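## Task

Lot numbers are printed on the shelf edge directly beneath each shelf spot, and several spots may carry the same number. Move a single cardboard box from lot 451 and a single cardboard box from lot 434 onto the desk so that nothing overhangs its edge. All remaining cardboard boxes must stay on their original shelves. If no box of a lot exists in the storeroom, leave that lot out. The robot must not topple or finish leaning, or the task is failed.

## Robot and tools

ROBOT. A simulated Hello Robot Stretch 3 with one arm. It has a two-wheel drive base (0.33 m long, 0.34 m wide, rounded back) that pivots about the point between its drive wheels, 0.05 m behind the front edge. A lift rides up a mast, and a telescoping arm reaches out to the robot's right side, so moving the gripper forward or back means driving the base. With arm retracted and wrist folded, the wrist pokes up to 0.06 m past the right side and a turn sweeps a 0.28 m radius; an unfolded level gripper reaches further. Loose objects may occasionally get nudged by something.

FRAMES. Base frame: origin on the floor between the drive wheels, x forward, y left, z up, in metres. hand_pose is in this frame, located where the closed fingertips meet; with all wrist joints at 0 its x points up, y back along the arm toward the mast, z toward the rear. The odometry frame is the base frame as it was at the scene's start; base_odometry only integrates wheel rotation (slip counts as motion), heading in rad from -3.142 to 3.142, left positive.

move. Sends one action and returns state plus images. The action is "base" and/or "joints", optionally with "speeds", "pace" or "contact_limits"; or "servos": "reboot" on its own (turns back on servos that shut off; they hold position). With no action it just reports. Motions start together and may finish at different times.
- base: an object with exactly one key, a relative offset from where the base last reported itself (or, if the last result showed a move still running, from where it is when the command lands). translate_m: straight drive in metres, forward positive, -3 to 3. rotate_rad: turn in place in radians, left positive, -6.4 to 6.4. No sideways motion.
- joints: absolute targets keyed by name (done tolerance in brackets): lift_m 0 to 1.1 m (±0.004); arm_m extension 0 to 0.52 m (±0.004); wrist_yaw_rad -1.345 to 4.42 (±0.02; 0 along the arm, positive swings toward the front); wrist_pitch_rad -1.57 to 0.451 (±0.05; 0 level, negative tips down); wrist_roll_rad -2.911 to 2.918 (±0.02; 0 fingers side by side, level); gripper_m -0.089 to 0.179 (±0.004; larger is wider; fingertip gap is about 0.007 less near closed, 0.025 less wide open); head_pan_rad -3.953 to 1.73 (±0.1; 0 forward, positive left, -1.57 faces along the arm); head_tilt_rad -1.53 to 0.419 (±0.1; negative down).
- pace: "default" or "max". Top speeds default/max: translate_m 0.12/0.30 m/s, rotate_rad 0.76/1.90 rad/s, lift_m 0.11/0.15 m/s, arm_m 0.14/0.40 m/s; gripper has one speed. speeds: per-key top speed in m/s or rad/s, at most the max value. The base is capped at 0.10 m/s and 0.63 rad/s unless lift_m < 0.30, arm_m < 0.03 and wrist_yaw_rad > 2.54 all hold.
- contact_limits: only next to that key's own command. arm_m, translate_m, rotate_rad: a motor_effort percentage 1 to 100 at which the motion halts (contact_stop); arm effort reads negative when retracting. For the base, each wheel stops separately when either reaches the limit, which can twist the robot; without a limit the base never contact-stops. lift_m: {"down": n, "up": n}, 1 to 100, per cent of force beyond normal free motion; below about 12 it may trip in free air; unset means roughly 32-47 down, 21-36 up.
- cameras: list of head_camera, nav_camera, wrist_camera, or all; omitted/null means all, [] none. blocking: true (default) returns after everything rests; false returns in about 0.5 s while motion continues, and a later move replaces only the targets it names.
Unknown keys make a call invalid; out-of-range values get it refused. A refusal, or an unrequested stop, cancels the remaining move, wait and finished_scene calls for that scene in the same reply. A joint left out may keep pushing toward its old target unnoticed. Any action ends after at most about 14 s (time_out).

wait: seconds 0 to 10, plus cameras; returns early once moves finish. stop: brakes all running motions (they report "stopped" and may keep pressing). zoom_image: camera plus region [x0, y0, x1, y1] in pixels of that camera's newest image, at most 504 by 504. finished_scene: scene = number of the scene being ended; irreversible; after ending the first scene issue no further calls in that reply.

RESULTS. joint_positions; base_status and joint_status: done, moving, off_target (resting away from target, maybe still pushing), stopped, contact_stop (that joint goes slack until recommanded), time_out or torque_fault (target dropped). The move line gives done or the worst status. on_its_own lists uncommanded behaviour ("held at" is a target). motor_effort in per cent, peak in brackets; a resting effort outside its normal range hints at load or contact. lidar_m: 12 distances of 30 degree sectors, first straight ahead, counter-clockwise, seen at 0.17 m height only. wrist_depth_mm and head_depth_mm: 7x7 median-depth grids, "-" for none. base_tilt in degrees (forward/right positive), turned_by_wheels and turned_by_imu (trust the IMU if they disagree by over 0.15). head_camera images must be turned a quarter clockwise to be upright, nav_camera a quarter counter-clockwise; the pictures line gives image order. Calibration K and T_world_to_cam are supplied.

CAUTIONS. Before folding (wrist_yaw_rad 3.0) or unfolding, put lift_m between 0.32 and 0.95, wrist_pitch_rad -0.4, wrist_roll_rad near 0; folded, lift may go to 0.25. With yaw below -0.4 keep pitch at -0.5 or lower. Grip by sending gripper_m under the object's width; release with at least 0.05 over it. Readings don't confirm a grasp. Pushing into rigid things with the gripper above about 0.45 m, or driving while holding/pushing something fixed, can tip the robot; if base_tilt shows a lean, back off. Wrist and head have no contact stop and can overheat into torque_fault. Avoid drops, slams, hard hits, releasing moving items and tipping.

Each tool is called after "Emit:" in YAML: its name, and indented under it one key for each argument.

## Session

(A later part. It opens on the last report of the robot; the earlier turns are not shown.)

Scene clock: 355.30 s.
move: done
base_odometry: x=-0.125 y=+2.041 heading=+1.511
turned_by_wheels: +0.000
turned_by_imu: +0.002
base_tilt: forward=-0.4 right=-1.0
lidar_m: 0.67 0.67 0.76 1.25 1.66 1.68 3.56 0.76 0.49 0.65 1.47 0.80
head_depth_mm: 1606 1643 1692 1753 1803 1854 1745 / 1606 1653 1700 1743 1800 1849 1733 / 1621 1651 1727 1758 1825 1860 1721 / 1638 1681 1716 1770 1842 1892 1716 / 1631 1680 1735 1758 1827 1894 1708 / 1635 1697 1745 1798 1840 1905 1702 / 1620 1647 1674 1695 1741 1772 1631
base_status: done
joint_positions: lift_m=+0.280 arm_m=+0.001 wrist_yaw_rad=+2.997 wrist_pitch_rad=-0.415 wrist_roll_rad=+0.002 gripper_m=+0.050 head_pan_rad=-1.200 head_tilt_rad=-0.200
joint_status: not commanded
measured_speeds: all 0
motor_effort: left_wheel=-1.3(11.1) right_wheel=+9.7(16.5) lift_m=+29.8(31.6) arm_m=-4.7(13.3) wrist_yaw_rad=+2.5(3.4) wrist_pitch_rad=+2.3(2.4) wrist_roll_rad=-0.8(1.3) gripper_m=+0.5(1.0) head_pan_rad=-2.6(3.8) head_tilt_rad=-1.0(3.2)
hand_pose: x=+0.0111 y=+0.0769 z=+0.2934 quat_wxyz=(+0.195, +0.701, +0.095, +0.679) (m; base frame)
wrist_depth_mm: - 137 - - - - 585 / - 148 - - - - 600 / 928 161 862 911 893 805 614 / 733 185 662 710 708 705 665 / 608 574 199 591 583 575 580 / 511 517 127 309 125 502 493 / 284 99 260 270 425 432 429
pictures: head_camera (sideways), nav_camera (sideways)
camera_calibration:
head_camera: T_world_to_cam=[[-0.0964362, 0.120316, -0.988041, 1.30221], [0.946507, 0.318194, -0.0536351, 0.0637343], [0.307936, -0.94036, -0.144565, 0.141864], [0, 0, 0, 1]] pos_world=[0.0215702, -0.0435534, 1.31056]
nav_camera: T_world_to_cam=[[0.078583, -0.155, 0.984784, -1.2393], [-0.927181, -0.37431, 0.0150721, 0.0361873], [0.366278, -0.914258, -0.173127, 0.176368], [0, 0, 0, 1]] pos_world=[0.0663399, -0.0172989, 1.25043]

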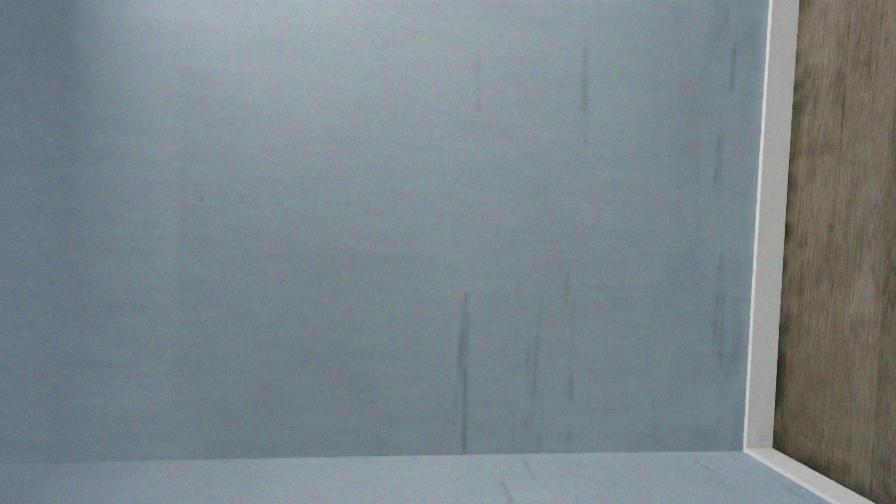

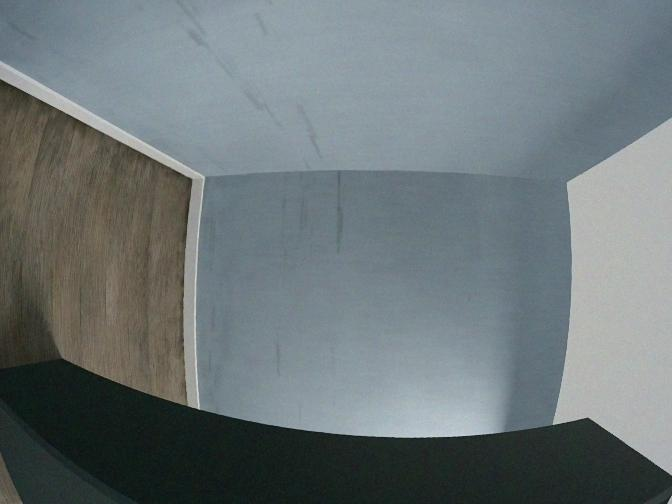

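Emit:
move:
  base: {"rotate_rad": -1.32}
  joints: {"head_pan_rad": -1.0}
  pace: "max"
  cameras: ["nav_camera","head_camera"]

Emit:
move:
  base: {"translate_m": 0.85}
  joints: {"head_pan_rad": -1.57}
  pace: "max"
  cameras: ["nav_camera","head_camera"]

Scene clock: 373.67 s.
move: done
base_odometry: x=-0.125 y=+2.041 heading=+0.191
turned_by_wheels: -1.320
turned_by_imu: -1.294
base_tilt: forward=-0.2 right=-1.1
lidar_m: 1.80 0.99 0.70 0.67 0.69 0.92 1.94 1.66 2.28 1.58 0.51 0.49
head_depth_mm: 2088 1455 1609 1807 2037 2135 1739 / 936 995 1067 1144 1235 1340 1450 / 721 756 797 841 890 940 1000 / 588 610 636 661 693 726 761 / 497 512 529 546 568 590 612 / 429 441 453 467 481 497 513 / 405 417 431 445 461 476 493
base_status: done
joint_positions: lift_m=+0.280 arm_m=+0.001 wrist_yaw_rad=+2.997 wrist_pitch_rad=-0.415 wrist_roll_rad=+0.002 gripper_m=+0.050 head_pan_rad=-1.000 head_tilt_rad=-0.200
joint_status: all done
measured_speeds: all 0
motor_effort: left_wheel=+4.9(14.3) right_wheel=-7.5(14.8) lift_m=+28.8(30.1) arm_m=-6.9(6.9) wrist_yaw_rad=+1.1(2.9) wrist_pitch_rad=+2.2(2.3) wrist_roll_rad=-0.8(1.2) gripper_m=+0.5(0.9) head_pan_rad=+2.9(4.7) head_tilt_rad=-0.7(1.8)
hand_pose: x=+0.0111 y=+0.0769 z=+0.2934 quat_wxyz=(+0.195, +0.701, +0.095, +0.679) (m; base frame)
wrist_depth_mm: 591 137 624 - - - - / - 148 - - - - - / - 161 171 - 819 826 834 / 706 183 661 712 704 693 691 / 605 582 198 588 577 577 582 / 518 510 127 309 125 491 491 / 282 99 261 269 430 432 437
pictures: head_camera (sideways), nav_camera (sideways)
camera_calibration:
head_camera: T_world_to_cam=[[-0.118398, 0.0987833, -0.98804, 1.30235], [0.864521, 0.499726, -0.0536341, 0.0642156], [0.488451, -0.860532, -0.144567, 0.140704], [0, 0, 0, 1]] pos_world=[0.0299525, -0.0396604, 1.31056]
nav_camera: T_world_to_cam=[[0.107773, -0.136303, 0.984788, -1.23949], [-0.834416, -0.55093, 0.0150634, 0.0356058], [0.540495, -0.823346, -0.173108, 0.175216], [0, 0, 0, 1]] pos_world=[0.0685896, -0.00506561, 1.25043]

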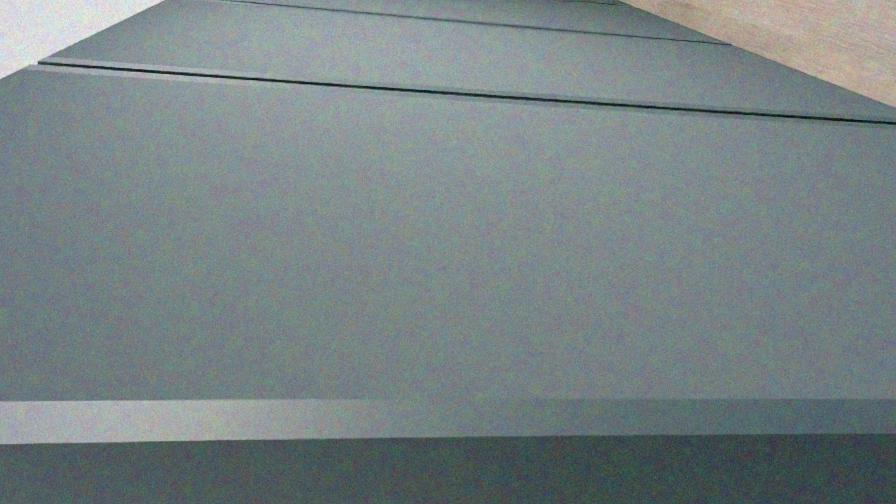

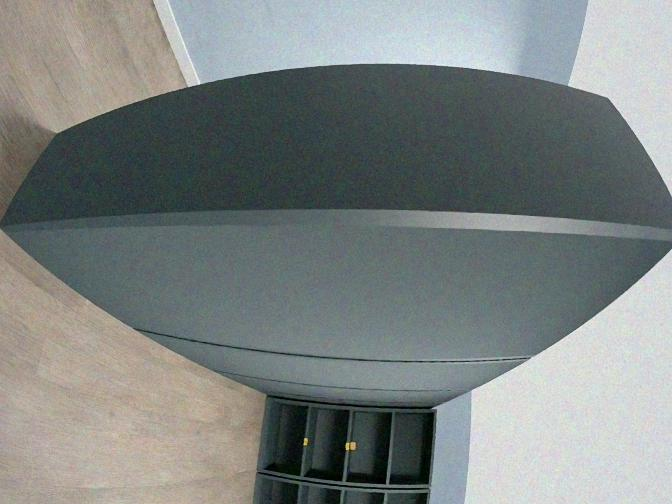

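Scene clock: 377.83 s.
move: done
base_odometry: x=+0.709 y=+2.203 heading=+0.191
turned_by_wheels: +0.000
turned_by_imu: +0.000
base_tilt: forward=-0.2 right=-1.2
lidar_m: 0.97 0.99 0.74 0.70 0.73 0.96 2.42 0.46 0.33 0.32 1.43 1.01
head_depth_mm: - - - 283 291 301 311 / - - - 282 289 298 308 / 1055 427 1107 297 289 297 308 / 1067 1095 1129 1168 1100 691 985 / 2388 3737 3794 - 3570 2337 1704 / 2262 3740 3746 - 3599 2303 1709 / 2300 3188 3251 3282 3092 2298 1693
base_status: done
joint_positions: lift_m=+0.280 arm_m=+0.001 wrist_yaw_rad=+2.997 wrist_pitch_rad=-0.415 wrist_roll_rad=+0.002 gripper_m=+0.050 head_pan_rad=-1.570 head_tilt_rad=-0.200
joint_status: all done
measured_speeds: all 0
motor_effort: left_wheel=+1.4(16.2) right_wheel=+6.1(10.7) lift_m=+27.9(29.5) arm_m=-12.9(13.6) wrist_yaw_rad=+2.1(3.4) wrist_pitch_rad=+2.2(2.4) wrist_roll_rad=-0.8(1.3) gripper_m=+0.4(1.0) head_pan_rad=+3.4(4.9) head_tilt_rad=-0.4(1.4)
hand_pose: x=+0.0110 y=+0.0769 z=+0.2934 quat_wxyz=(+0.195, +0.701, +0.095, +0.679) (m; base frame)
wrist_depth_mm: 612 137 - - - - - / - 147 - - - - - / - 162 171 810 840 835 832 / 733 186 657 710 707 701 691 / 602 572 198 588 580 579 576 / 508 513 127 312 125 494 492 / 283 99 262 269 424 429 428
pictures: head_camera (sideways), nav_camera (sideways)
camera_calibration:
head_camera: T_world_to_cam=[[-0.0463744, 0.147051, -0.988041, 1.3019], [0.997511, -0.0457816, -0.0536326, 0.0633457], [-0.0531208, -0.988069, -0.144561, 0.144091], [0, 0, 0, 1]] pos_world=[0.00484134, -0.0461738, 1.31056]
nav_camera: T_world_to_cam=[[0.0172023, -0.172919, 0.984786, -1.23894], [-0.999794, -0.0136104, 0.0150746, 0.0366806], [0.0107967, -0.984842, -0.173117, 0.178454], [0, 0, 0, 1]] pos_world=[0.0560589, -0.0379869, 1.25043]

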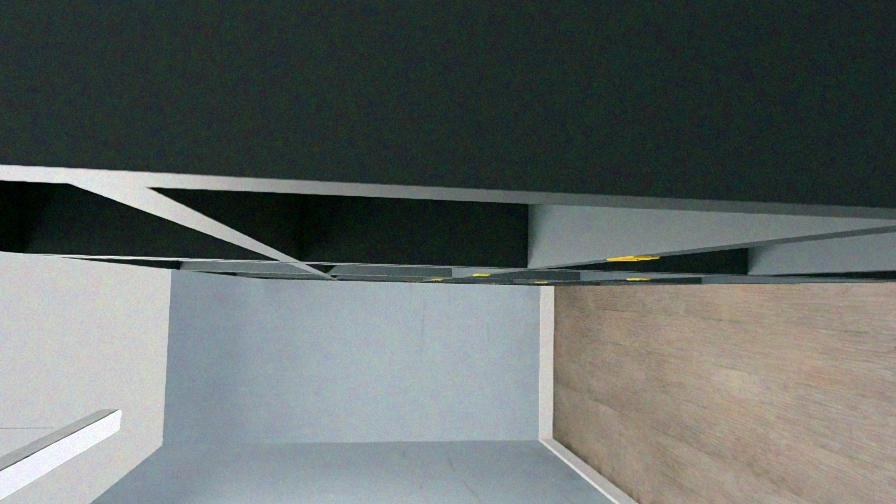

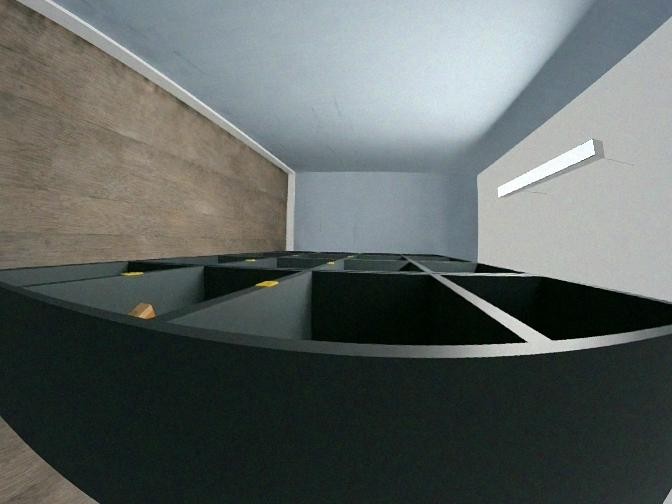

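Emit:
move:
  base: {"translate_m": 0.35}
  pace: "max"
  cameras: ["nav_camera"]

Emit:
move:
  base: {"rotate_rad": -1.57}
  joints: {"head_pan_rad": -0.7, "head_tilt_rad": -0.3}
  pace: "max"
  cameras: ["nav_camera","head_camera"]

Scene clock: 398.30 s.
move: done
base_odometry: x=+1.053 y=+2.269 heading=+0.191
turned_by_wheels: +0.000
turned_by_imu: +0.000
base_tilt: forward=-0.4 right=-1.3
lidar_m: 0.62 0.64 0.76 0.72 0.74 0.98 2.46 0.49 1.15 1.32 0.91 0.65
head_depth_mm: 1071 1100 1133 1161 1155 1231 1081 / 2098 1975 2007 1620 1788 1304 1288 / 2351 3104 2894 2258 2157 2204 1734 / 2345 3759 3787 - 3683 2330 1721 / 2020 3728 3808 - 3614 2318 1719 / 2430 3301 3455 3472 3171 2331 1707 / 2051 2060 2102 2104 2156 2065 1702
base_status: done
joint_positions: lift_m=+0.280 arm_m=+0.001 wrist_yaw_rad=+2.998 wrist_pitch_rad=-0.415 wrist_roll_rad=+0.002 gripper_m=+0.050 head_pan_rad=-1.570 head_tilt_rad=-0.200
joint_status: not commanded
measured_speeds: all 0
motor_effort: left_wheel=+0.9(13.8) right_wheel=+5.2(14.3) lift_m=+27.2(28.7) arm_m=-12.3(12.9) wrist_yaw_rad=+1.1(3.0) wrist_pitch_rad=+2.2(2.4) wrist_roll_rad=-0.8(1.3) gripper_m=+0.2(1.1) head_pan_rad=+2.9(4.0) head_tilt_rad=+0.5(1.5)
hand_pose: x=+0.0110 y=+0.0769 z=+0.2934 quat_wxyz=(+0.195, +0.701, +0.095, +0.679) (m; base frame)
wrist_depth_mm: 617 137 - - - - - / - 147 - - - 821 - / - 162 172 819 840 838 - / 749 186 662 708 702 697 665 / 605 578 199 583 581 572 572 / 516 507 127 311 125 495 493 / 282 99 261 270 425 429 431
pictures: nav_camera (sideways)
camera_calibration:
nav_camera: T_world_to_cam=[[0.0172542, -0.172914, 0.984786, -1.23894], [-0.99979, -0.0139145, 0.0150739, 0.0366714], [0.0110963, -0.984839, -0.173117, 0.178437], [0, 0, 0, 1]] pos_world=[0.0560607, -0.0379875, 1.25043]

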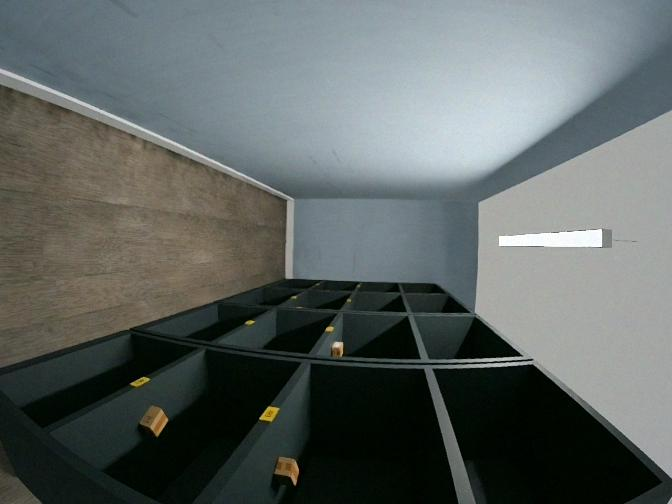

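Scene clock: 400.43 s.
move: done
base_odometry: x=+1.053 y=+2.269 heading=-1.379
turned_by_wheels: -1.570
turned_by_imu: -1.540
base_tilt: forward=-0.4 right=-1.1
lidar_m: 2.13 0.90 0.65 0.62 0.64 0.75 0.72 0.74 1.00 2.62 0.49 1.17
head_depth_mm: 425 457 495 536 589 650 724 / 397 416 436 463 500 545 595 / 958 568 1057 1053 634 524 552 / 1081 681 1186 1172 712 1103 918 / 1200 702 1312 1271 755 1189 912 / 1131 898 1240 1235 1313 1179 969 / 1050 1065 1136 1146 1234 1220 1345
base_status: done
joint_positions: lift_m=+0.280 arm_m=+0.001 wrist_yaw_rad=+2.998 wrist_pitch_rad=-0.415 wrist_roll_rad=+0.002 gripper_m=+0.050 head_pan_rad=-0.695 head_tilt_rad=-0.300
joint_status: all done
measured_speeds: all 0
motor_effort: left_wheel=+7.0(15.3) right_wheel=-8.2(15.8) lift_m=+26.8(27.9) arm_m=-12.2(13.6) wrist_yaw_rad=+1.5(2.9) wrist_pitch_rad=+2.2(2.3) wrist_roll_rad=-0.8(1.2) gripper_m=+0.2(0.8) head_pan_rad=-3.0(4.9) head_tilt_rad=-2.7(7.1)
hand_pose: x=+0.0110 y=+0.0769 z=+0.2934 quat_wxyz=(+0.195, +0.701, +0.095, +0.679) (m; base frame)
wrist_depth_mm: - 137 - - - - - / - 147 - - - - - / - 162 170 - - - 796 / 699 182 192 705 699 707 690 / 603 576 198 586 583 584 576 / 506 513 127 311 125 495 492 / 283 99 260 270 424 430 431
pictures: head_camera (sideways), nav_camera (sideways)
camera_calibration:
head_camera: T_world_to_cam=[[-0.217592, 0.121287, -0.968475, 1.27732], [0.670397, 0.739733, -0.0579811, 0.0710395], [0.709381, -0.661879, -0.242271, 0.266538], [0, 0, 0, 1]] pos_world=[0.0412328, -0.0310563, 1.30574]
nav_camera: T_world_to_cam=[[0.218364, -0.160012, 0.962659, -1.21131], [-0.629543, -0.776845, 0.0136758, 0.0361547], [0.745649, -0.609022, -0.27037, 0.300573], [0, 0, 0, 1]] pos_world=[0.0631452, 0.0173182, 1.24685]

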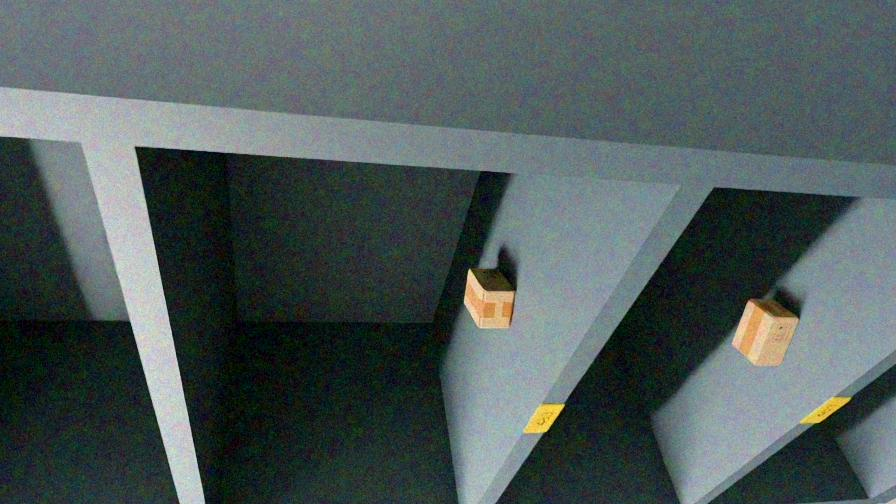

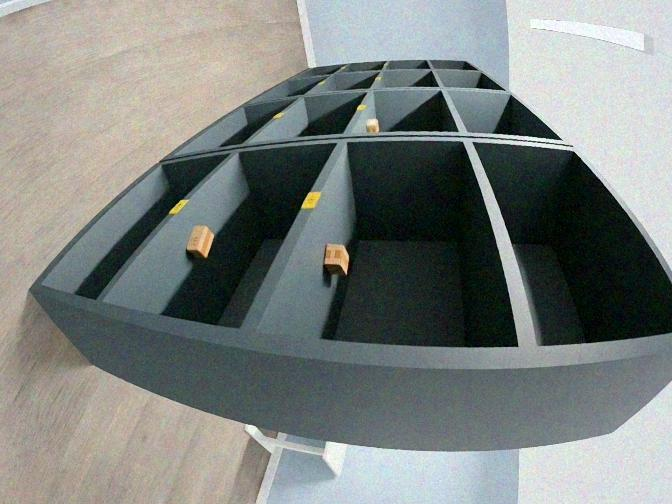

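Emit:
zoom_image:
  camera: "head_camera"
  region: [500, 390, 600, 450]

Emit:
zoom_image:
  camera: "head_camera"
  region: [780, 380, 880, 440]

Emit:
move:
  joints: {"head_pan_rad": -0.35, "head_tilt_rad": -0.25}
  cameras: ["head_camera"]

Emit:
zoom_image:
  camera: "head_camera"
  region: [400, 150, 720, 390]

Scaled by 5.040 from the camera's 896x504 image, which has a finer 1280x720 frame.

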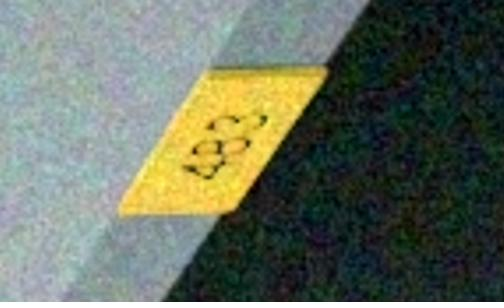

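Scaled by 5.040 from the camera's 896x504 image, which has a finer 1280x720 frame.

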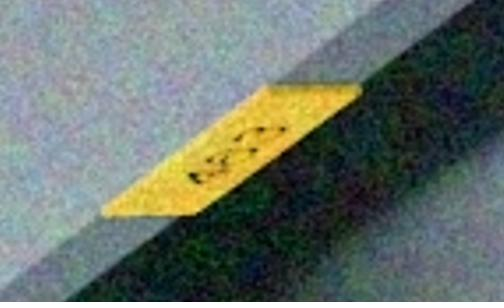

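Scene clock: 412.33 s.
move: done
base_odometry: x=+1.053 y=+2.269 heading=-1.379
turned_by_wheels: +0.000
turned_by_imu: +0.000
base_tilt: forward=-0.3 right=-1.2
lidar_m: 2.14 0.90 0.65 0.62 0.64 0.75 0.72 0.74 1.00 2.62 0.49 1.17
head_depth_mm: 1133 661 1163 1171 816 597 977 / 1186 839 1284 1324 806 1180 941 / 1137 1159 1226 1272 931 1275 963 / 1090 1119 1182 1222 1282 1278 1394 / 1487 1953 2026 1772 1652 1816 1492 / 2634 2489 2801 2852 2564 2104 1592 / 2827 3498 3617 3773 3057 2103 1592
base_status: not commanded
joint_positions: lift_m=+0.280 arm_m=+0.001 wrist_yaw_rad=+2.998 wrist_pitch_rad=-0.415 wrist_roll_rad=+0.002 gripper_m=+0.050 head_pan_rad=-0.346 head_tilt_rad=-0.255
joint_status: all done
measured_speeds: all 0
motor_effort: left_wheel=+6.7(7.3) right_wheel=-8.2(8.5) lift_m=+26.7(27.2) arm_m=-11.3(11.6) wrist_yaw_rad=+2.2(2.7) wrist_pitch_rad=+2.2(2.4) wrist_roll_rad=-0.9(1.1) gripper_m=+0.5(0.9) head_pan_rad=+3.1(5.9) head_tilt_rad=+5.8(9.3)
hand_pose: x=+0.0110 y=+0.0769 z=+0.2934 quat_wxyz=(+0.195, +0.701, +0.095, +0.679) (m; base frame)
wrist_depth_mm: - 137 - - - - - / - 147 - - - - - / - 161 171 - - - 790 / 702 181 191 692 704 698 693 / 601 577 198 582 585 578 580 / 510 516 127 310 125 501 489 / 283 99 261 269 425 430 429
pictures: head_camera (sideways)
camera_calibration:
head_camera: T_world_to_cam=[[-0.204725, 0.0246165, -0.97851, 1.29038], [0.379361, 0.923544, -0.0561365, 0.0703692], [0.902315, -0.382701, -0.198411, 0.208326], [0, 0, 0, 1]] pos_world=[0.0495022, -0.0170271, 1.30794]

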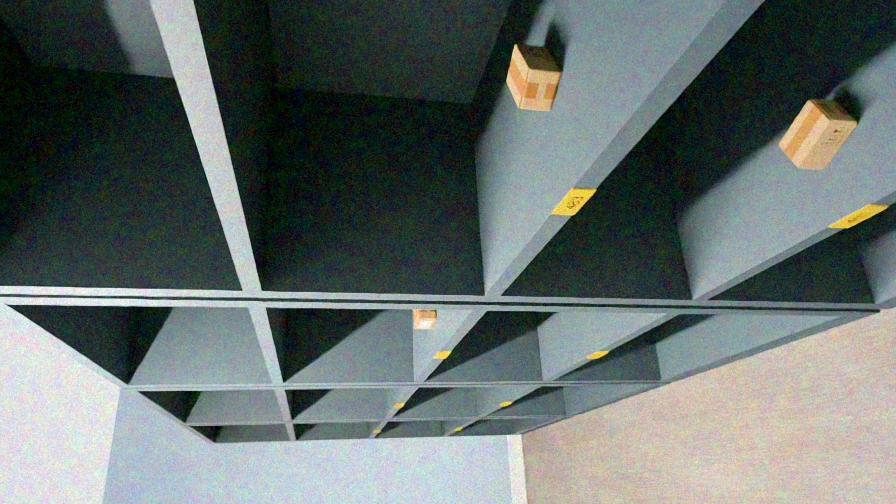

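Scaled by 1.575 from the camera's 896x504 image, which has a finer 1280x720 frame.

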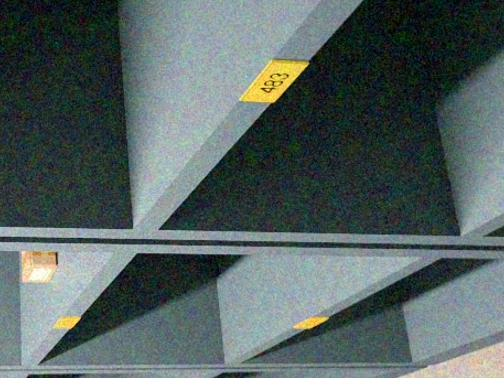

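Emit:
zoom_image:
  camera: "head_camera"
  region: [820, 195, 890, 235]

Emit:
move:
  base: {"translate_m": 0.7}
  joints: {"head_pan_rad": -0.7, "head_tilt_rad": -0.3}
  pace: "max"
  cameras: ["head_camera"]

Emit:
zoom_image:
  camera: "head_camera"
  region: [400, 200, 860, 450]

Emit:
move:
  joints: {"head_pan_rad": -1.5, "head_tilt_rad": -0.5}
  pace: "max"
  cameras: ["head_camera","nav_camera"]

Scaled by 7.200 from the camera's 896x504 image, which has a finer 1280x720 frame.

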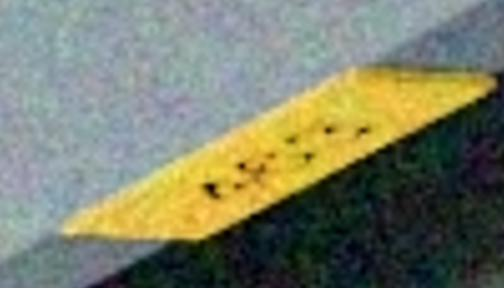

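Scene clock: 427.20 s.
move: done
base_odometry: x=+1.186 y=+1.582 heading=-1.378
turned_by_wheels: +0.000
turned_by_imu: +0.000
base_tilt: forward=-0.3 right=-1.2
lidar_m: 1.46 0.91 0.66 0.63 0.65 0.88 1.41 0.54 0.52 0.83 0.69 0.61
head_depth_mm: 360 632 818 861 732 504 431 / 399 646 730 784 729 500 899 / 555 590 646 688 693 544 841 / 512 542 578 613 634 680 745 / 538 563 590 622 655 688 713 / 1349 883 1468 1252 865 1184 941 / 1278 1231 1382 1224 1482 1220 1391
base_status: done
joint_positions: lift_m=+0.280 arm_m=+0.001 wrist_yaw_rad=+2.998 wrist_pitch_rad=-0.415 wrist_roll_rad=+0.002 gripper_m=+0.050 head_pan_rad=-0.700 head_tilt_rad=-0.300
joint_status: all done
measured_speeds: all 0
motor_effort: left_wheel=+4.4(14.9) right_wheel=-1.2(12.8) lift_m=+25.0(26.5) arm_m=-8.4(10.7) wrist_yaw_rad=+2.8(3.1) wrist_pitch_rad=+2.3(2.4) wrist_roll_rad=-0.9(1.3) gripper_m=+0.1(1.0) head_pan_rad=+3.5(4.5) head_tilt_rad=-3.3(4.5)
hand_pose: x=+0.0110 y=+0.0769 z=+0.2934 quat_wxyz=(+0.195, +0.701, +0.095, +0.679) (m; base frame)
wrist_depth_mm: - 137 - - - - - / - 147 - - - - - / - 162 170 - - 788 802 / 704 183 219 708 701 695 689 / 599 579 198 591 580 582 574 / 518 516 127 311 125 498 496 / 282 100 261 269 426 431 428
pictures: head_camera (sideways)
camera_calibration:
head_camera: T_world_to_cam=[[-0.21714, 0.122505, -0.968423, 1.27724], [0.674064, 0.736394, -0.0579853, 0.0710085], [0.706037, -0.66537, -0.242477, 0.266909], [0, 0, 0, 1]] pos_world=[0.0410274, -0.0311649, 1.30574]

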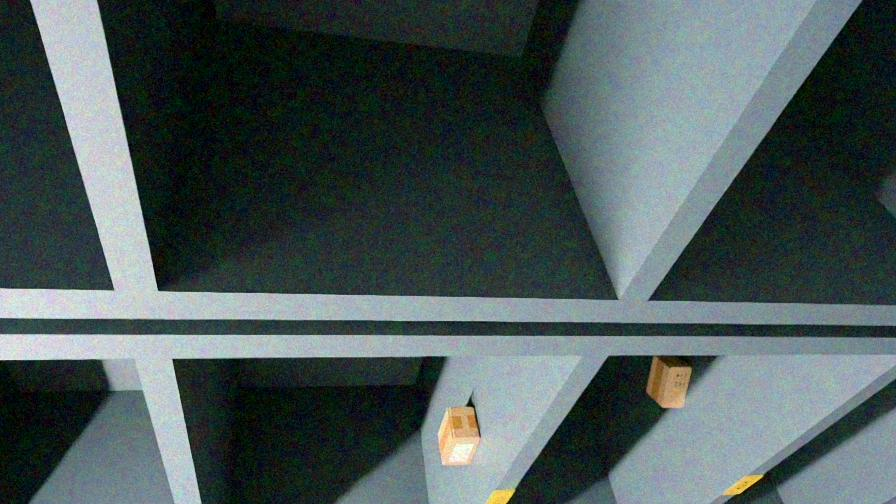

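Scaled by 1.096 from the camera's 896x504 image, which has a finer 1280x720 frame.

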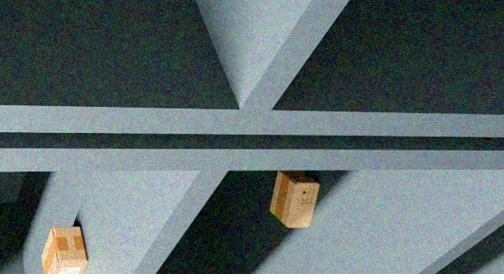

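Scene clock: 428.07 s.
move: done
base_odometry: x=+1.186 y=+1.582 heading=-1.378
turned_by_wheels: +0.000
turned_by_imu: +0.000
base_tilt: forward=-0.3 right=-1.1
lidar_m: 1.46 0.91 0.66 0.63 0.65 0.88 1.41 0.54 0.52 0.83 0.69 0.61
head_depth_mm: 665 719 782 730 508 891 782 / 667 721 788 723 504 894 779 / 669 724 789 714 499 889 773 / 669 725 791 705 494 889 750 / 671 725 794 621 491 880 729 / 673 730 795 690 488 900 761 / 675 731 798 681 484 901 759
base_status: not commanded
joint_positions: lift_m=+0.280 arm_m=+0.001 wrist_yaw_rad=+2.998 wrist_pitch_rad=-0.415 wrist_roll_rad=+0.002 gripper_m=+0.050 head_pan_rad=-1.518 head_tilt_rad=-0.506
joint_status: all done
measured_speeds: all 0
motor_effort: left_wheel=+4.7(5.0) right_wheel=-1.8(2.0) lift_m=+24.7(25.6) arm_m=-7.4(8.4) wrist_yaw_rad=+2.5(2.5) wrist_pitch_rad=+2.2(2.3) wrist_roll_rad=-0.8(1.3) gripper_m=-0.1(0.8) head_pan_rad=+0.6(5.4) head_tilt_rad=-3.0(7.4)
hand_pose: x=+0.0110 y=+0.0769 z=+0.2934 quat_wxyz=(+0.195, +0.701, +0.095, +0.679) (m; base frame)
wrist_depth_mm: - 137 - - - - - / - 147 - - - - - / - 162 170 - - 786 795 / 709 182 220 709 712 694 701 / 607 580 198 589 578 576 570 / 517 511 127 312 125 497 488 / 283 99 261 269 423 434 426
pictures: head_camera (sideways), nav_camera (sideways)
camera_calibration:
head_camera: T_world_to_cam=[[-0.0692208, 0.435047, -0.897743, 1.18407], [0.99758, 0.0243207, -0.0651329, 0.0783469], [-0.00650214, -0.900079, -0.435678, 0.522655], [0, 0, 0, 1]] pos_world=[0.00720366, -0.0466028, 1.29581]
nav_camera: T_world_to_cam=[[0.0412395, -0.460168, 0.886874, -1.1113], [-0.997544, -0.069266, 0.0104459, 0.0426731], [0.0566233, -0.885126, -0.461894, 0.55399], [0, 0, 0, 1]] pos_world=[0.057029, -0.0180786, 1.24102]

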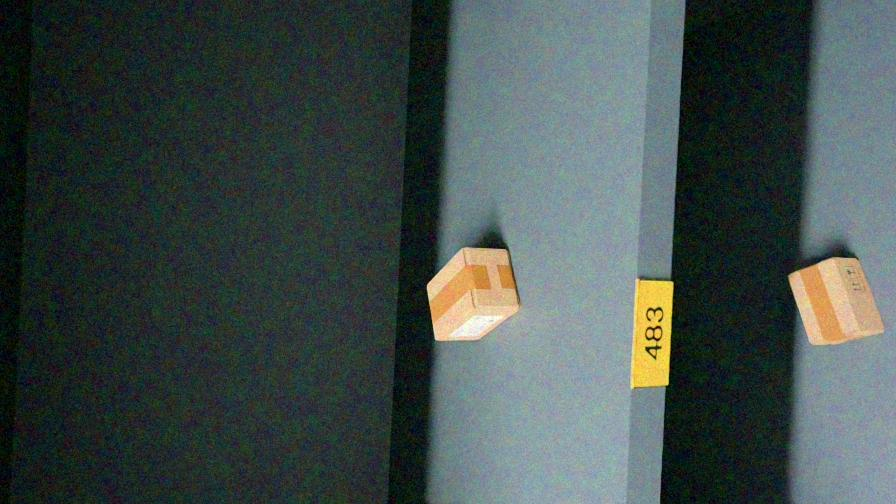

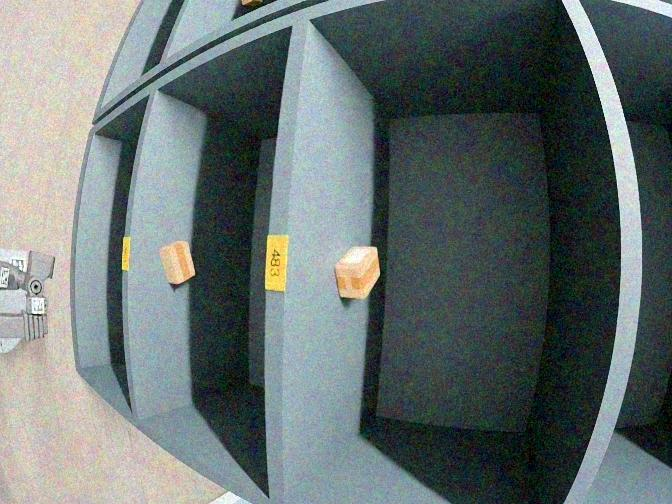

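Emit:
move:
  joints: {"head_tilt_rad": -0.75}
  pace: "max"
  cameras: ["head_camera"]

Emit:
move:
  joints: {"head_tilt_rad": -0.6, "head_pan_rad": -0.6}
  pace: "max"
  cameras: ["head_camera","nav_camera"]

Emit:
zoom_image:
  camera: "head_camera"
  region: [300, 250, 700, 504]

Scene clock: 435.07 s.
move: done
base_odometry: x=+1.186 y=+1.582 heading=-1.378
turned_by_wheels: +0.000
turned_by_imu: +0.000
base_tilt: forward=-0.3 right=-1.3
lidar_m: 1.46 0.92 0.66 0.63 0.65 0.88 1.41 0.54 0.52 0.83 0.69 0.61
head_depth_mm: 665 745 642 477 931 801 966 / 666 752 631 473 955 793 1068 / 672 757 624 469 947 791 1081 / 674 756 562 481 943 787 1077 / 677 750 582 478 934 782 1079 / 684 755 603 473 930 791 1076 / 688 759 597 470 923 792 1067
base_status: not commanded
joint_positions: lift_m=+0.280 arm_m=+0.001 wrist_yaw_rad=+2.998 wrist_pitch_rad=-0.415 wrist_roll_rad=+0.002 gripper_m=+0.050 head_pan_rad=-1.500 head_tilt_rad=-0.748
joint_status: all done
measured_speeds: all 0
motor_effort: left_wheel=+4.9(4.9) right_wheel=-1.2(1.9) lift_m=+24.5(24.9) arm_m=-6.5(7.3) wrist_yaw_rad=+2.6(2.8) wrist_pitch_rad=+2.3(2.4) wrist_roll_rad=-1.0(1.2) gripper_m=+0.2(0.9) head_pan_rad=+3.7(3.7) head_tilt_rad=-6.3(7.4)
hand_pose: x=+0.0110 y=+0.0769 z=+0.2934 quat_wxyz=(+0.195, +0.701, +0.095, +0.679) (m; base frame)
wrist_depth_mm: - 137 - - - - - / - 148 - - - - - / - 162 171 - - 781 799 / 700 183 220 707 700 701 684 / 604 578 198 589 583 580 570 / 512 510 127 310 125 490 493 / 282 99 261 270 425 431 425
pictures: head_camera (sideways)
camera_calibration:
head_camera: T_world_to_cam=[[-0.0914621, 0.635622, -0.766563, 1.01317], [0.995808, 0.0589375, -0.0699444, 0.0845988], [0.000721155, -0.769747, -0.638348, 0.786331], [0, 0, 0, 1]] pos_world=[0.00785542, -0.043703, 1.28453]

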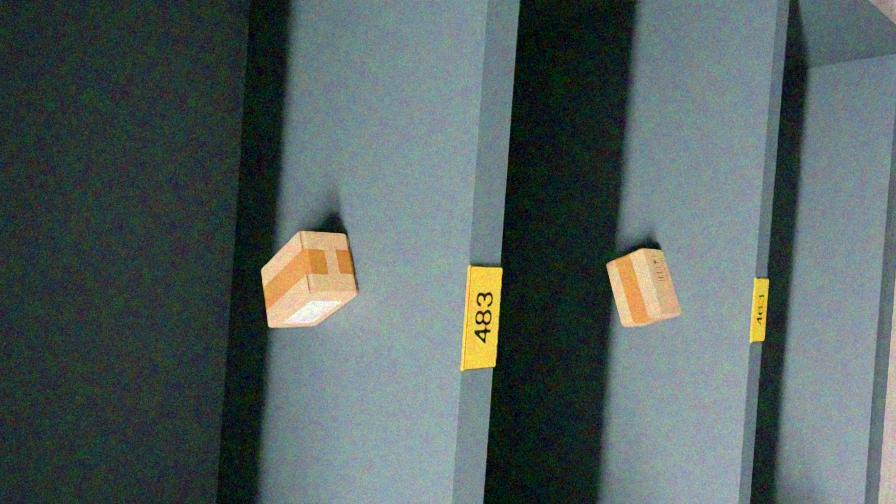

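Scene clock: 435.93 s.
move: done
base_odometry: x=+1.186 y=+1.582 heading=-1.378
turned_by_wheels: +0.000
turned_by_imu: +0.000
base_tilt: forward=-0.3 right=-1.3
lidar_m: 1.46 0.91 0.66 0.63 0.65 0.88 1.41 0.54 0.52 0.83 0.69 0.61
head_depth_mm: 556 631 732 600 500 882 735 / 514 577 661 594 919 879 748 / 484 532 601 635 812 871 1106 / 540 590 641 709 809 917 1103 / 1310 1397 928 1420 1159 1373 1213 / 1236 1310 1439 1476 1692 1441 1218 / 1165 1270 1429 1708 1739 1449 1205
base_status: not commanded
joint_positions: lift_m=+0.280 arm_m=+0.001 wrist_yaw_rad=+2.998 wrist_pitch_rad=-0.415 wrist_roll_rad=+0.002 gripper_m=+0.050 head_pan_rad=-0.572 head_tilt_rad=-0.603
joint_status: all done
measured_speeds: all 0
motor_effort: left_wheel=+4.4(5.0) right_wheel=-1.4(2.0) lift_m=+24.6(25.1) arm_m=-5.6(6.6) wrist_yaw_rad=+1.9(2.8) wrist_pitch_rad=+2.2(2.3) wrist_roll_rad=-0.8(1.2) gripper_m=+0.4(0.6) head_pan_rad=-1.3(4.3) head_tilt_rad=+3.2(7.0)
hand_pose: x=+0.0110 y=+0.0769 z=+0.2934 quat_wxyz=(+0.195, +0.701, +0.095, +0.679) (m; base frame)
wrist_depth_mm: - 137 - - - - - / - 148 - - - - - / - 161 171 - - 795 786 / 701 183 219 708 707 708 699 / 604 578 199 585 581 579 565 / 508 514 127 308 125 498 489 / 282 99 262 269 425 432 429
pictures: head_camera (sideways), nav_camera (sideways)
camera_calibration:
head_camera: T_world_to_cam=[[-0.464138, 0.24384, -0.851539, 1.12622], [0.55826, 0.826916, -0.0674948, 0.0840219], [0.687693, -0.506707, -0.519929, 0.628002], [0, 0, 0, 1]] pos_world=[0.0439432, -0.0258841, 1.29121]
nav_camera: T_world_to_cam=[[0.467304, -0.280525, 0.838411, -1.05061], [-0.526271, -0.850271, 0.00883415, 0.0418769], [0.710398, -0.44536, -0.544967, 0.658141], [0, 0, 0, 1]] pos_world=[0.0454531, 0.0339927, 1.23914]

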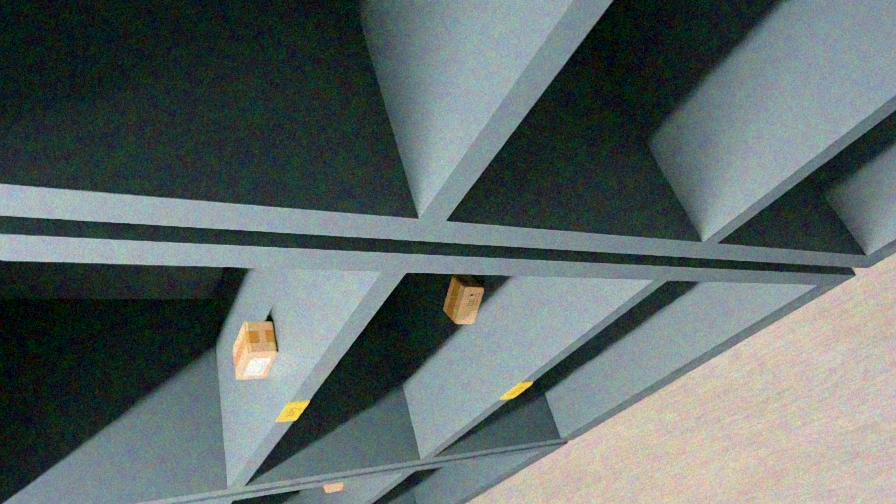

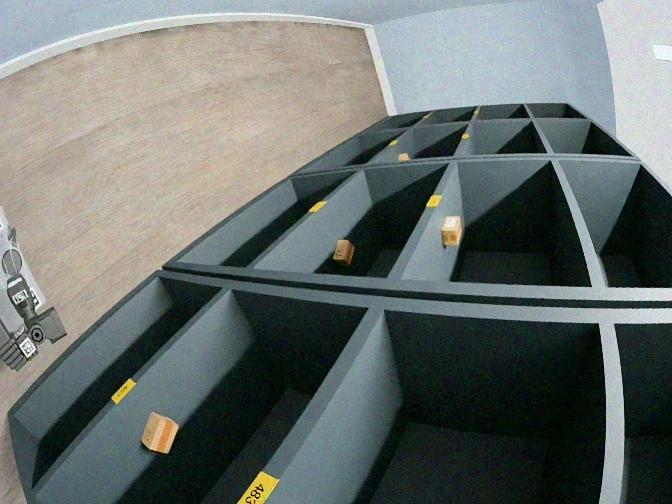

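Scaled by 1.260 from the camera's 896x504 image, which has a finer 1280x720 frame.

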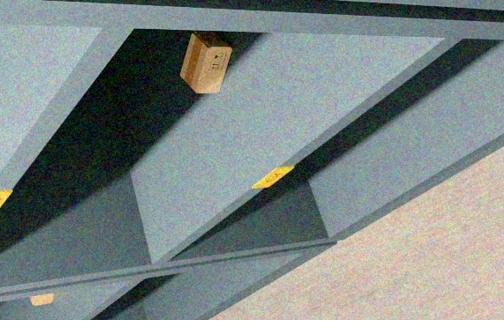

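Emit:
move:
  base: {"translate_m": 0.85}
  joints: {"head_pan_rad": -1.5, "head_tilt_rad": -0.65}
  pace: "max"
  cameras: ["head_camera","nav_camera"]

Emit:
move:
  joints: {"head_tilt_rad": -0.6, "head_pan_rad": -0.6}
  pace: "max"
  cameras: ["head_camera","nav_camera"]

Scene clock: 449.57 s.
move: done
base_odometry: x=+1.349 y=+0.748 heading=-1.378
turned_by_wheels: +0.000
turned_by_imu: +0.001
base_tilt: forward=-0.2 right=-1.2
lidar_m: 1.54 0.93 0.67 0.65 0.67 0.90 2.25 1.17 0.45 0.81 0.82 0.67
head_depth_mm: 648 714 757 552 452 764 700 / 650 719 763 547 464 847 731 / 654 721 768 542 461 844 726 / 656 726 772 537 458 834 725 / 659 728 761 532 454 832 733 / 663 734 750 505 923 821 730 / 666 738 742 492 921 823 730
base_status: done
joint_positions: lift_m=+0.280 arm_m=+0.001 wrist_yaw_rad=+2.998 wrist_pitch_rad=-0.415 wrist_roll_rad=+0.002 gripper_m=+0.050 head_pan_rad=-1.500 head_tilt_rad=-0.650
joint_status: all done
measured_speeds: all 0
motor_effort: left_wheel=+2.9(13.5) right_wheel=+4.8(14.7) lift_m=+26.2(26.5) arm_m=-2.8(5.0) wrist_yaw_rad=+1.8(2.9) wrist_pitch_rad=+2.2(2.4) wrist_roll_rad=-0.9(1.1) gripper_m=+0.4(1.2) head_pan_rad=+2.9(5.3) head_tilt_rad=-5.1(6.8)
hand_pose: x=+0.0110 y=+0.0769 z=+0.2934 quat_wxyz=(+0.195, +0.701, +0.095, +0.679) (m; base frame)
wrist_depth_mm: - 137 - - - - - / - 148 - - - - - / - 162 171 - - 806 820 / 704 183 220 713 709 704 684 / 605 575 198 586 581 582 570 / 511 509 127 310 125 495 490 / 282 99 259 270 423 429 432
pictures: head_camera (sideways), nav_camera (sideways)
camera_calibration:
head_camera: T_world_to_cam=[[-0.0858401, 0.557483, -0.825739, 1.09024], [0.996298, 0.0519534, -0.0684953, 0.0826829], [0.00471503, -0.828561, -0.559878, 0.684171], [0, 0, 0, 1]] pos_world=[0.00798405, -0.0452104, 1.28897]
nav_camera: T_world_to_cam=[[0.0582004, -0.581244, 0.811645, -1.0133], [-0.996027, -0.0886978, 0.00790261, 0.0459488], [0.0673978, -0.808881, -0.584097, 0.712954], [0, 0, 0, 1]] pos_world=[0.0566895, -0.00820675, 1.23852]

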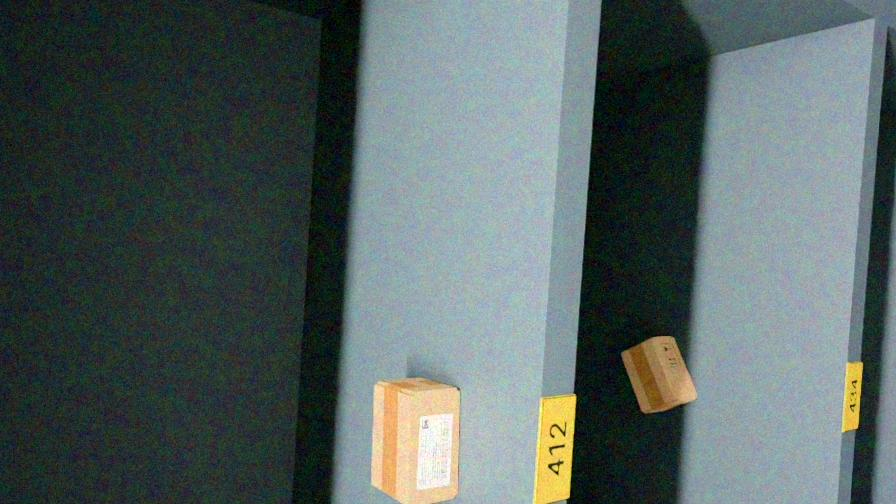

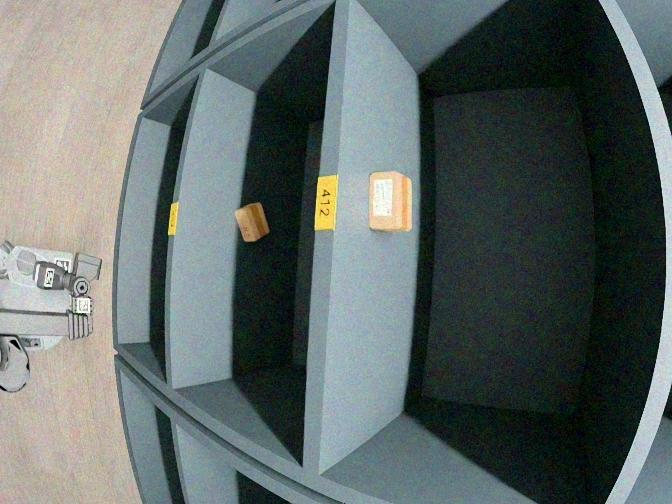

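Scene clock: 450.43 s.
move: done
base_odometry: x=+1.349 y=+0.748 heading=-1.378
turned_by_wheels: +0.000
turned_by_imu: +0.000
base_tilt: forward=-0.5 right=-1.4
lidar_m: 1.55 0.93 0.67 0.65 0.67 0.90 2.25 1.17 0.45 0.81 0.82 0.67
head_depth_mm: 672 763 843 597 481 883 734 / 620 698 781 591 1022 873 734 / 577 643 726 618 976 871 1081 / 542 596 667 743 875 939 1151 / 603 1129 802 1292 1069 1334 1189 / 1317 1402 1508 1401 1648 1451 1212 / 1246 1320 1497 1708 1773 1447 1211
base_status: not commanded
joint_positions: lift_m=+0.280 arm_m=+0.001 wrist_yaw_rad=+2.998 wrist_pitch_rad=-0.415 wrist_roll_rad=+0.002 gripper_m=+0.050 head_pan_rad=-0.572 head_tilt_rad=-0.604
joint_status: all done
measured_speeds: all 0
motor_effort: left_wheel=+3.0(3.0) right_wheel=+4.8(5.4) lift_m=+26.5(27.2) arm_m=-2.2(3.3) wrist_yaw_rad=+2.7(2.8) wrist_pitch_rad=+2.2(2.3) wrist_roll_rad=-0.8(1.1) gripper_m=+0.5(0.8) head_pan_rad=-1.8(6.0) head_tilt_rad=+3.6(5.4)
hand_pose: x=+0.0110 y=+0.0769 z=+0.2934 quat_wxyz=(+0.195, +0.701, +0.095, +0.679) (m; base frame)
wrist_depth_mm: - 137 - - - - - / - 148 - - - - - / - 161 170 - - 788 813 / 705 183 219 710 706 696 693 / 603 578 198 592 584 578 569 / 513 510 127 309 125 493 492 / 282 99 260 271 428 431 430
pictures: head_camera (sideways), nav_camera (sideways)
camera_calibration:
head_camera: T_world_to_cam=[[-0.465454, 0.244587, -0.850606, 1.12496], [0.558128, 0.826996, -0.0676106, 0.0842288], [0.686911, -0.506216, -0.521439, 0.63002], [0, 0, 0, 1]] pos_world=[0.0438369, -0.0258804, 1.29111]
nav_camera: T_world_to_cam=[[0.468504, -0.281405, 0.837445, -1.04943], [-0.526309, -0.850248, 0.00873356, 0.0420027], [0.709579, -0.444847, -0.546451, 0.66], [0, 0, 0, 1]] pos_world=[0.0454475, 0.0339963, 1.23913]

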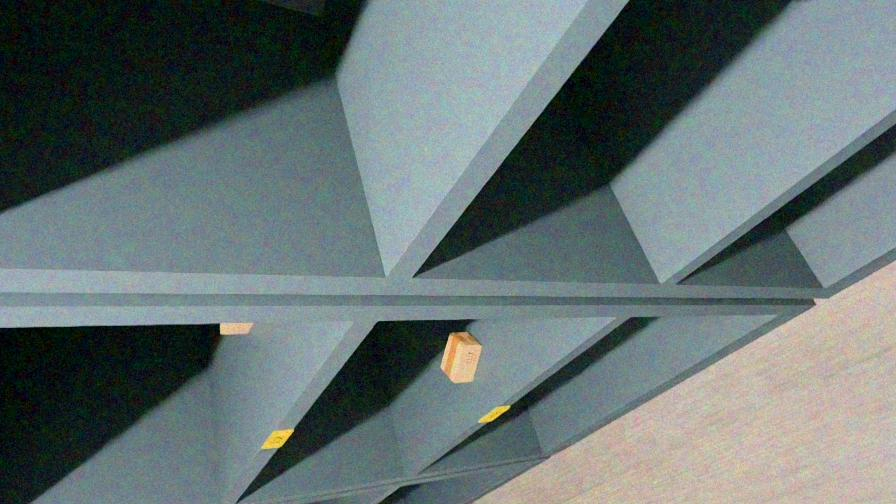

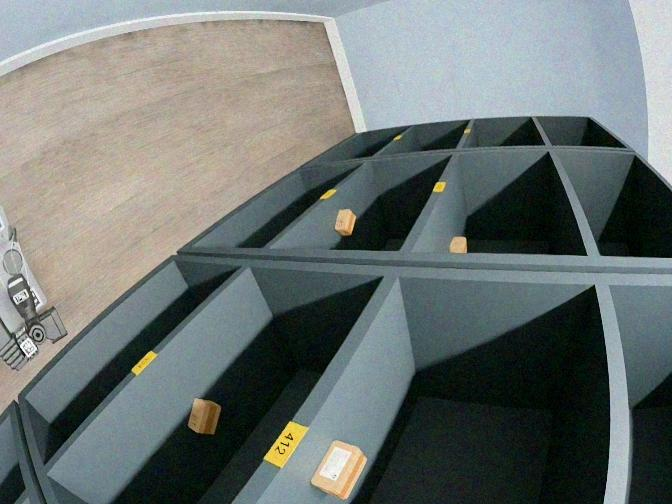

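Emit:
move:
  base: {"translate_m": 0.17}
  joints: {"lift_m": 0.66, "head_pan_rad": -1.57, "head_tilt_rad": -0.75}
  cameras: []

Emit:
move:
  joints: {"wrist_yaw_rad": 0.0, "gripper_m": 0.17}
  cameras: ["head_camera","wrist_camera"]

Scene clock: 470.33 s.
move: done
base_odometry: x=+1.381 y=+0.581 heading=-1.378
turned_by_wheels: +0.000
turned_by_imu: +0.000
base_tilt: forward=-0.3 right=-1.2
lidar_m: 1.38 0.94 0.68 0.65 0.67 0.91 2.39 0.56 0.60 0.81 0.58 0.54
head_depth_mm: 666 750 637 476 953 800 1028 / 662 748 630 472 952 795 1067 / 662 744 623 468 948 788 742 / 660 741 515 465 941 785 1062 / 660 742 582 460 933 781 732 / 660 737 603 456 927 778 1050 / 658 728 597 453 919 773 1040
base_status: done
joint_positions: lift_m=+0.660 arm_m=+0.001 wrist_yaw_rad=+2.998 wrist_pitch_rad=-0.415 wrist_roll_rad=+0.002 gripper_m=+0.050 head_pan_rad=-1.570 head_tilt_rad=-0.750
joint_status: all done
measured_speeds: all 0
motor_effort: left_wheel=+5.0(11.1) right_wheel=+5.7(9.1) lift_m=+31.1(34.8) arm_m=+0.5(1.7) wrist_yaw_rad=+1.8(3.3) wrist_pitch_rad=+2.2(2.4) wrist_roll_rad=-0.9(1.2) gripper_m=+0.1(1.1) head_pan_rad=+3.3(5.2) head_tilt_rad=-5.8(9.1)
hand_pose: x=+0.0110 y=+0.0769 z=+0.6734 quat_wxyz=(+0.195, +0.701, +0.095, +0.679) (m; base frame)
wrist_depth_mm: - 137 - - - - - / - 148 - - - - - / - 161 171 - - - - / - 179 188 - - - - / - - 197 - 152 - - / 924 920 127 936 126 952 942 / 854 99 280 828 806 826 830
pictures: none
No camera images: "cameras" was empty.

Scene clock: 472.83 s.
move: done
base_odometry: x=+1.381 y=+0.581 heading=-1.378
turned_by_wheels: +0.000
turned_by_imu: +0.000
base_tilt: forward=-0.3 right=-1.3
lidar_m: 1.38 0.94 0.68 0.65 0.67 0.90 2.39 0.56 0.60 0.81 0.58 0.54
head_depth_mm: 662 750 638 477 958 797 1031 / 663 747 630 473 951 796 1071 / 658 745 621 469 944 790 739 / 659 744 514 464 938 786 445 / 660 745 582 460 933 782 1052 / 659 737 604 456 931 775 1050 / 659 726 596 453 919 771 1045
base_status: not commanded
joint_positions: lift_m=+0.660 arm_m=+0.001 wrist_yaw_rad=+0.003 wrist_pitch_rad=-0.415 wrist_roll_rad=+0.002 gripper_m=+0.170 head_pan_rad=-1.570 head_tilt_rad=-0.750
joint_status: all done
measured_speeds: all 0
motor_effort: left_wheel=+4.8(5.3) right_wheel=+5.9(6.1) lift_m=+31.0(31.8) arm_m=+2.1(2.1) wrist_yaw_rad=-3.6(7.3) wrist_pitch_rad=+2.3(2.4) wrist_roll_rad=-0.8(1.2) gripper_m=+0.3(82.7) head_pan_rad=+3.5(3.9) head_tilt_rad=-5.9(6.7)
hand_pose: x=-0.0208 y=-0.3704 z=+0.6734 quat_wxyz=(+0.692, +0.147, -0.692, -0.145) (m; base frame)
wrist_depth_mm: 489 - - - - - 507 / 495 - - - - - 542 / 491 529 - 540 536 526 532 / 461 463 458 389 444 446 443 / 383 376 376 373 369 368 365 / 122 141 319 318 314 307 311 / 266 274 277 277 275 269 106
pictures: head_camera (sideways), wrist_camera
camera_calibration:
head_camera: T_world_to_cam=[[-0.0467866, 0.641656, -0.765565, 1.0116], [0.997492, -0.0107394, -0.0699617, 0.0845633], [-0.0531131, -0.766918, -0.639544, 0.78817], [0, 0, 0, 1]] pos_world=[0.0048401, -0.0437278, 1.28443]
wrist_camera: T_world_to_cam=[[-0.998856, -0.0390075, -0.0276458, -0.00994423], [-0.0000055057, 0.578327, -0.815805, 0.796129], [0.0478108, -0.814872, -0.577666, 0.254391], [0, 0, 0, 1]] pos_world=[-0.0220911, -0.253514, 0.796164]

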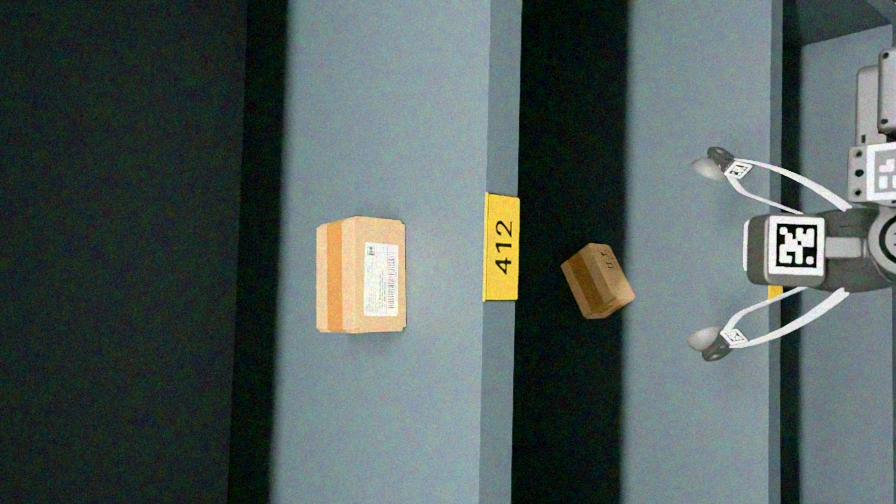

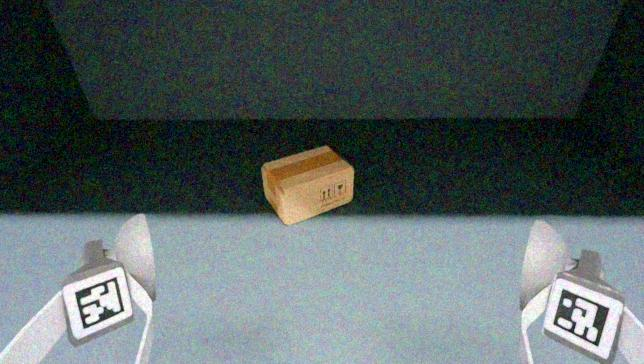

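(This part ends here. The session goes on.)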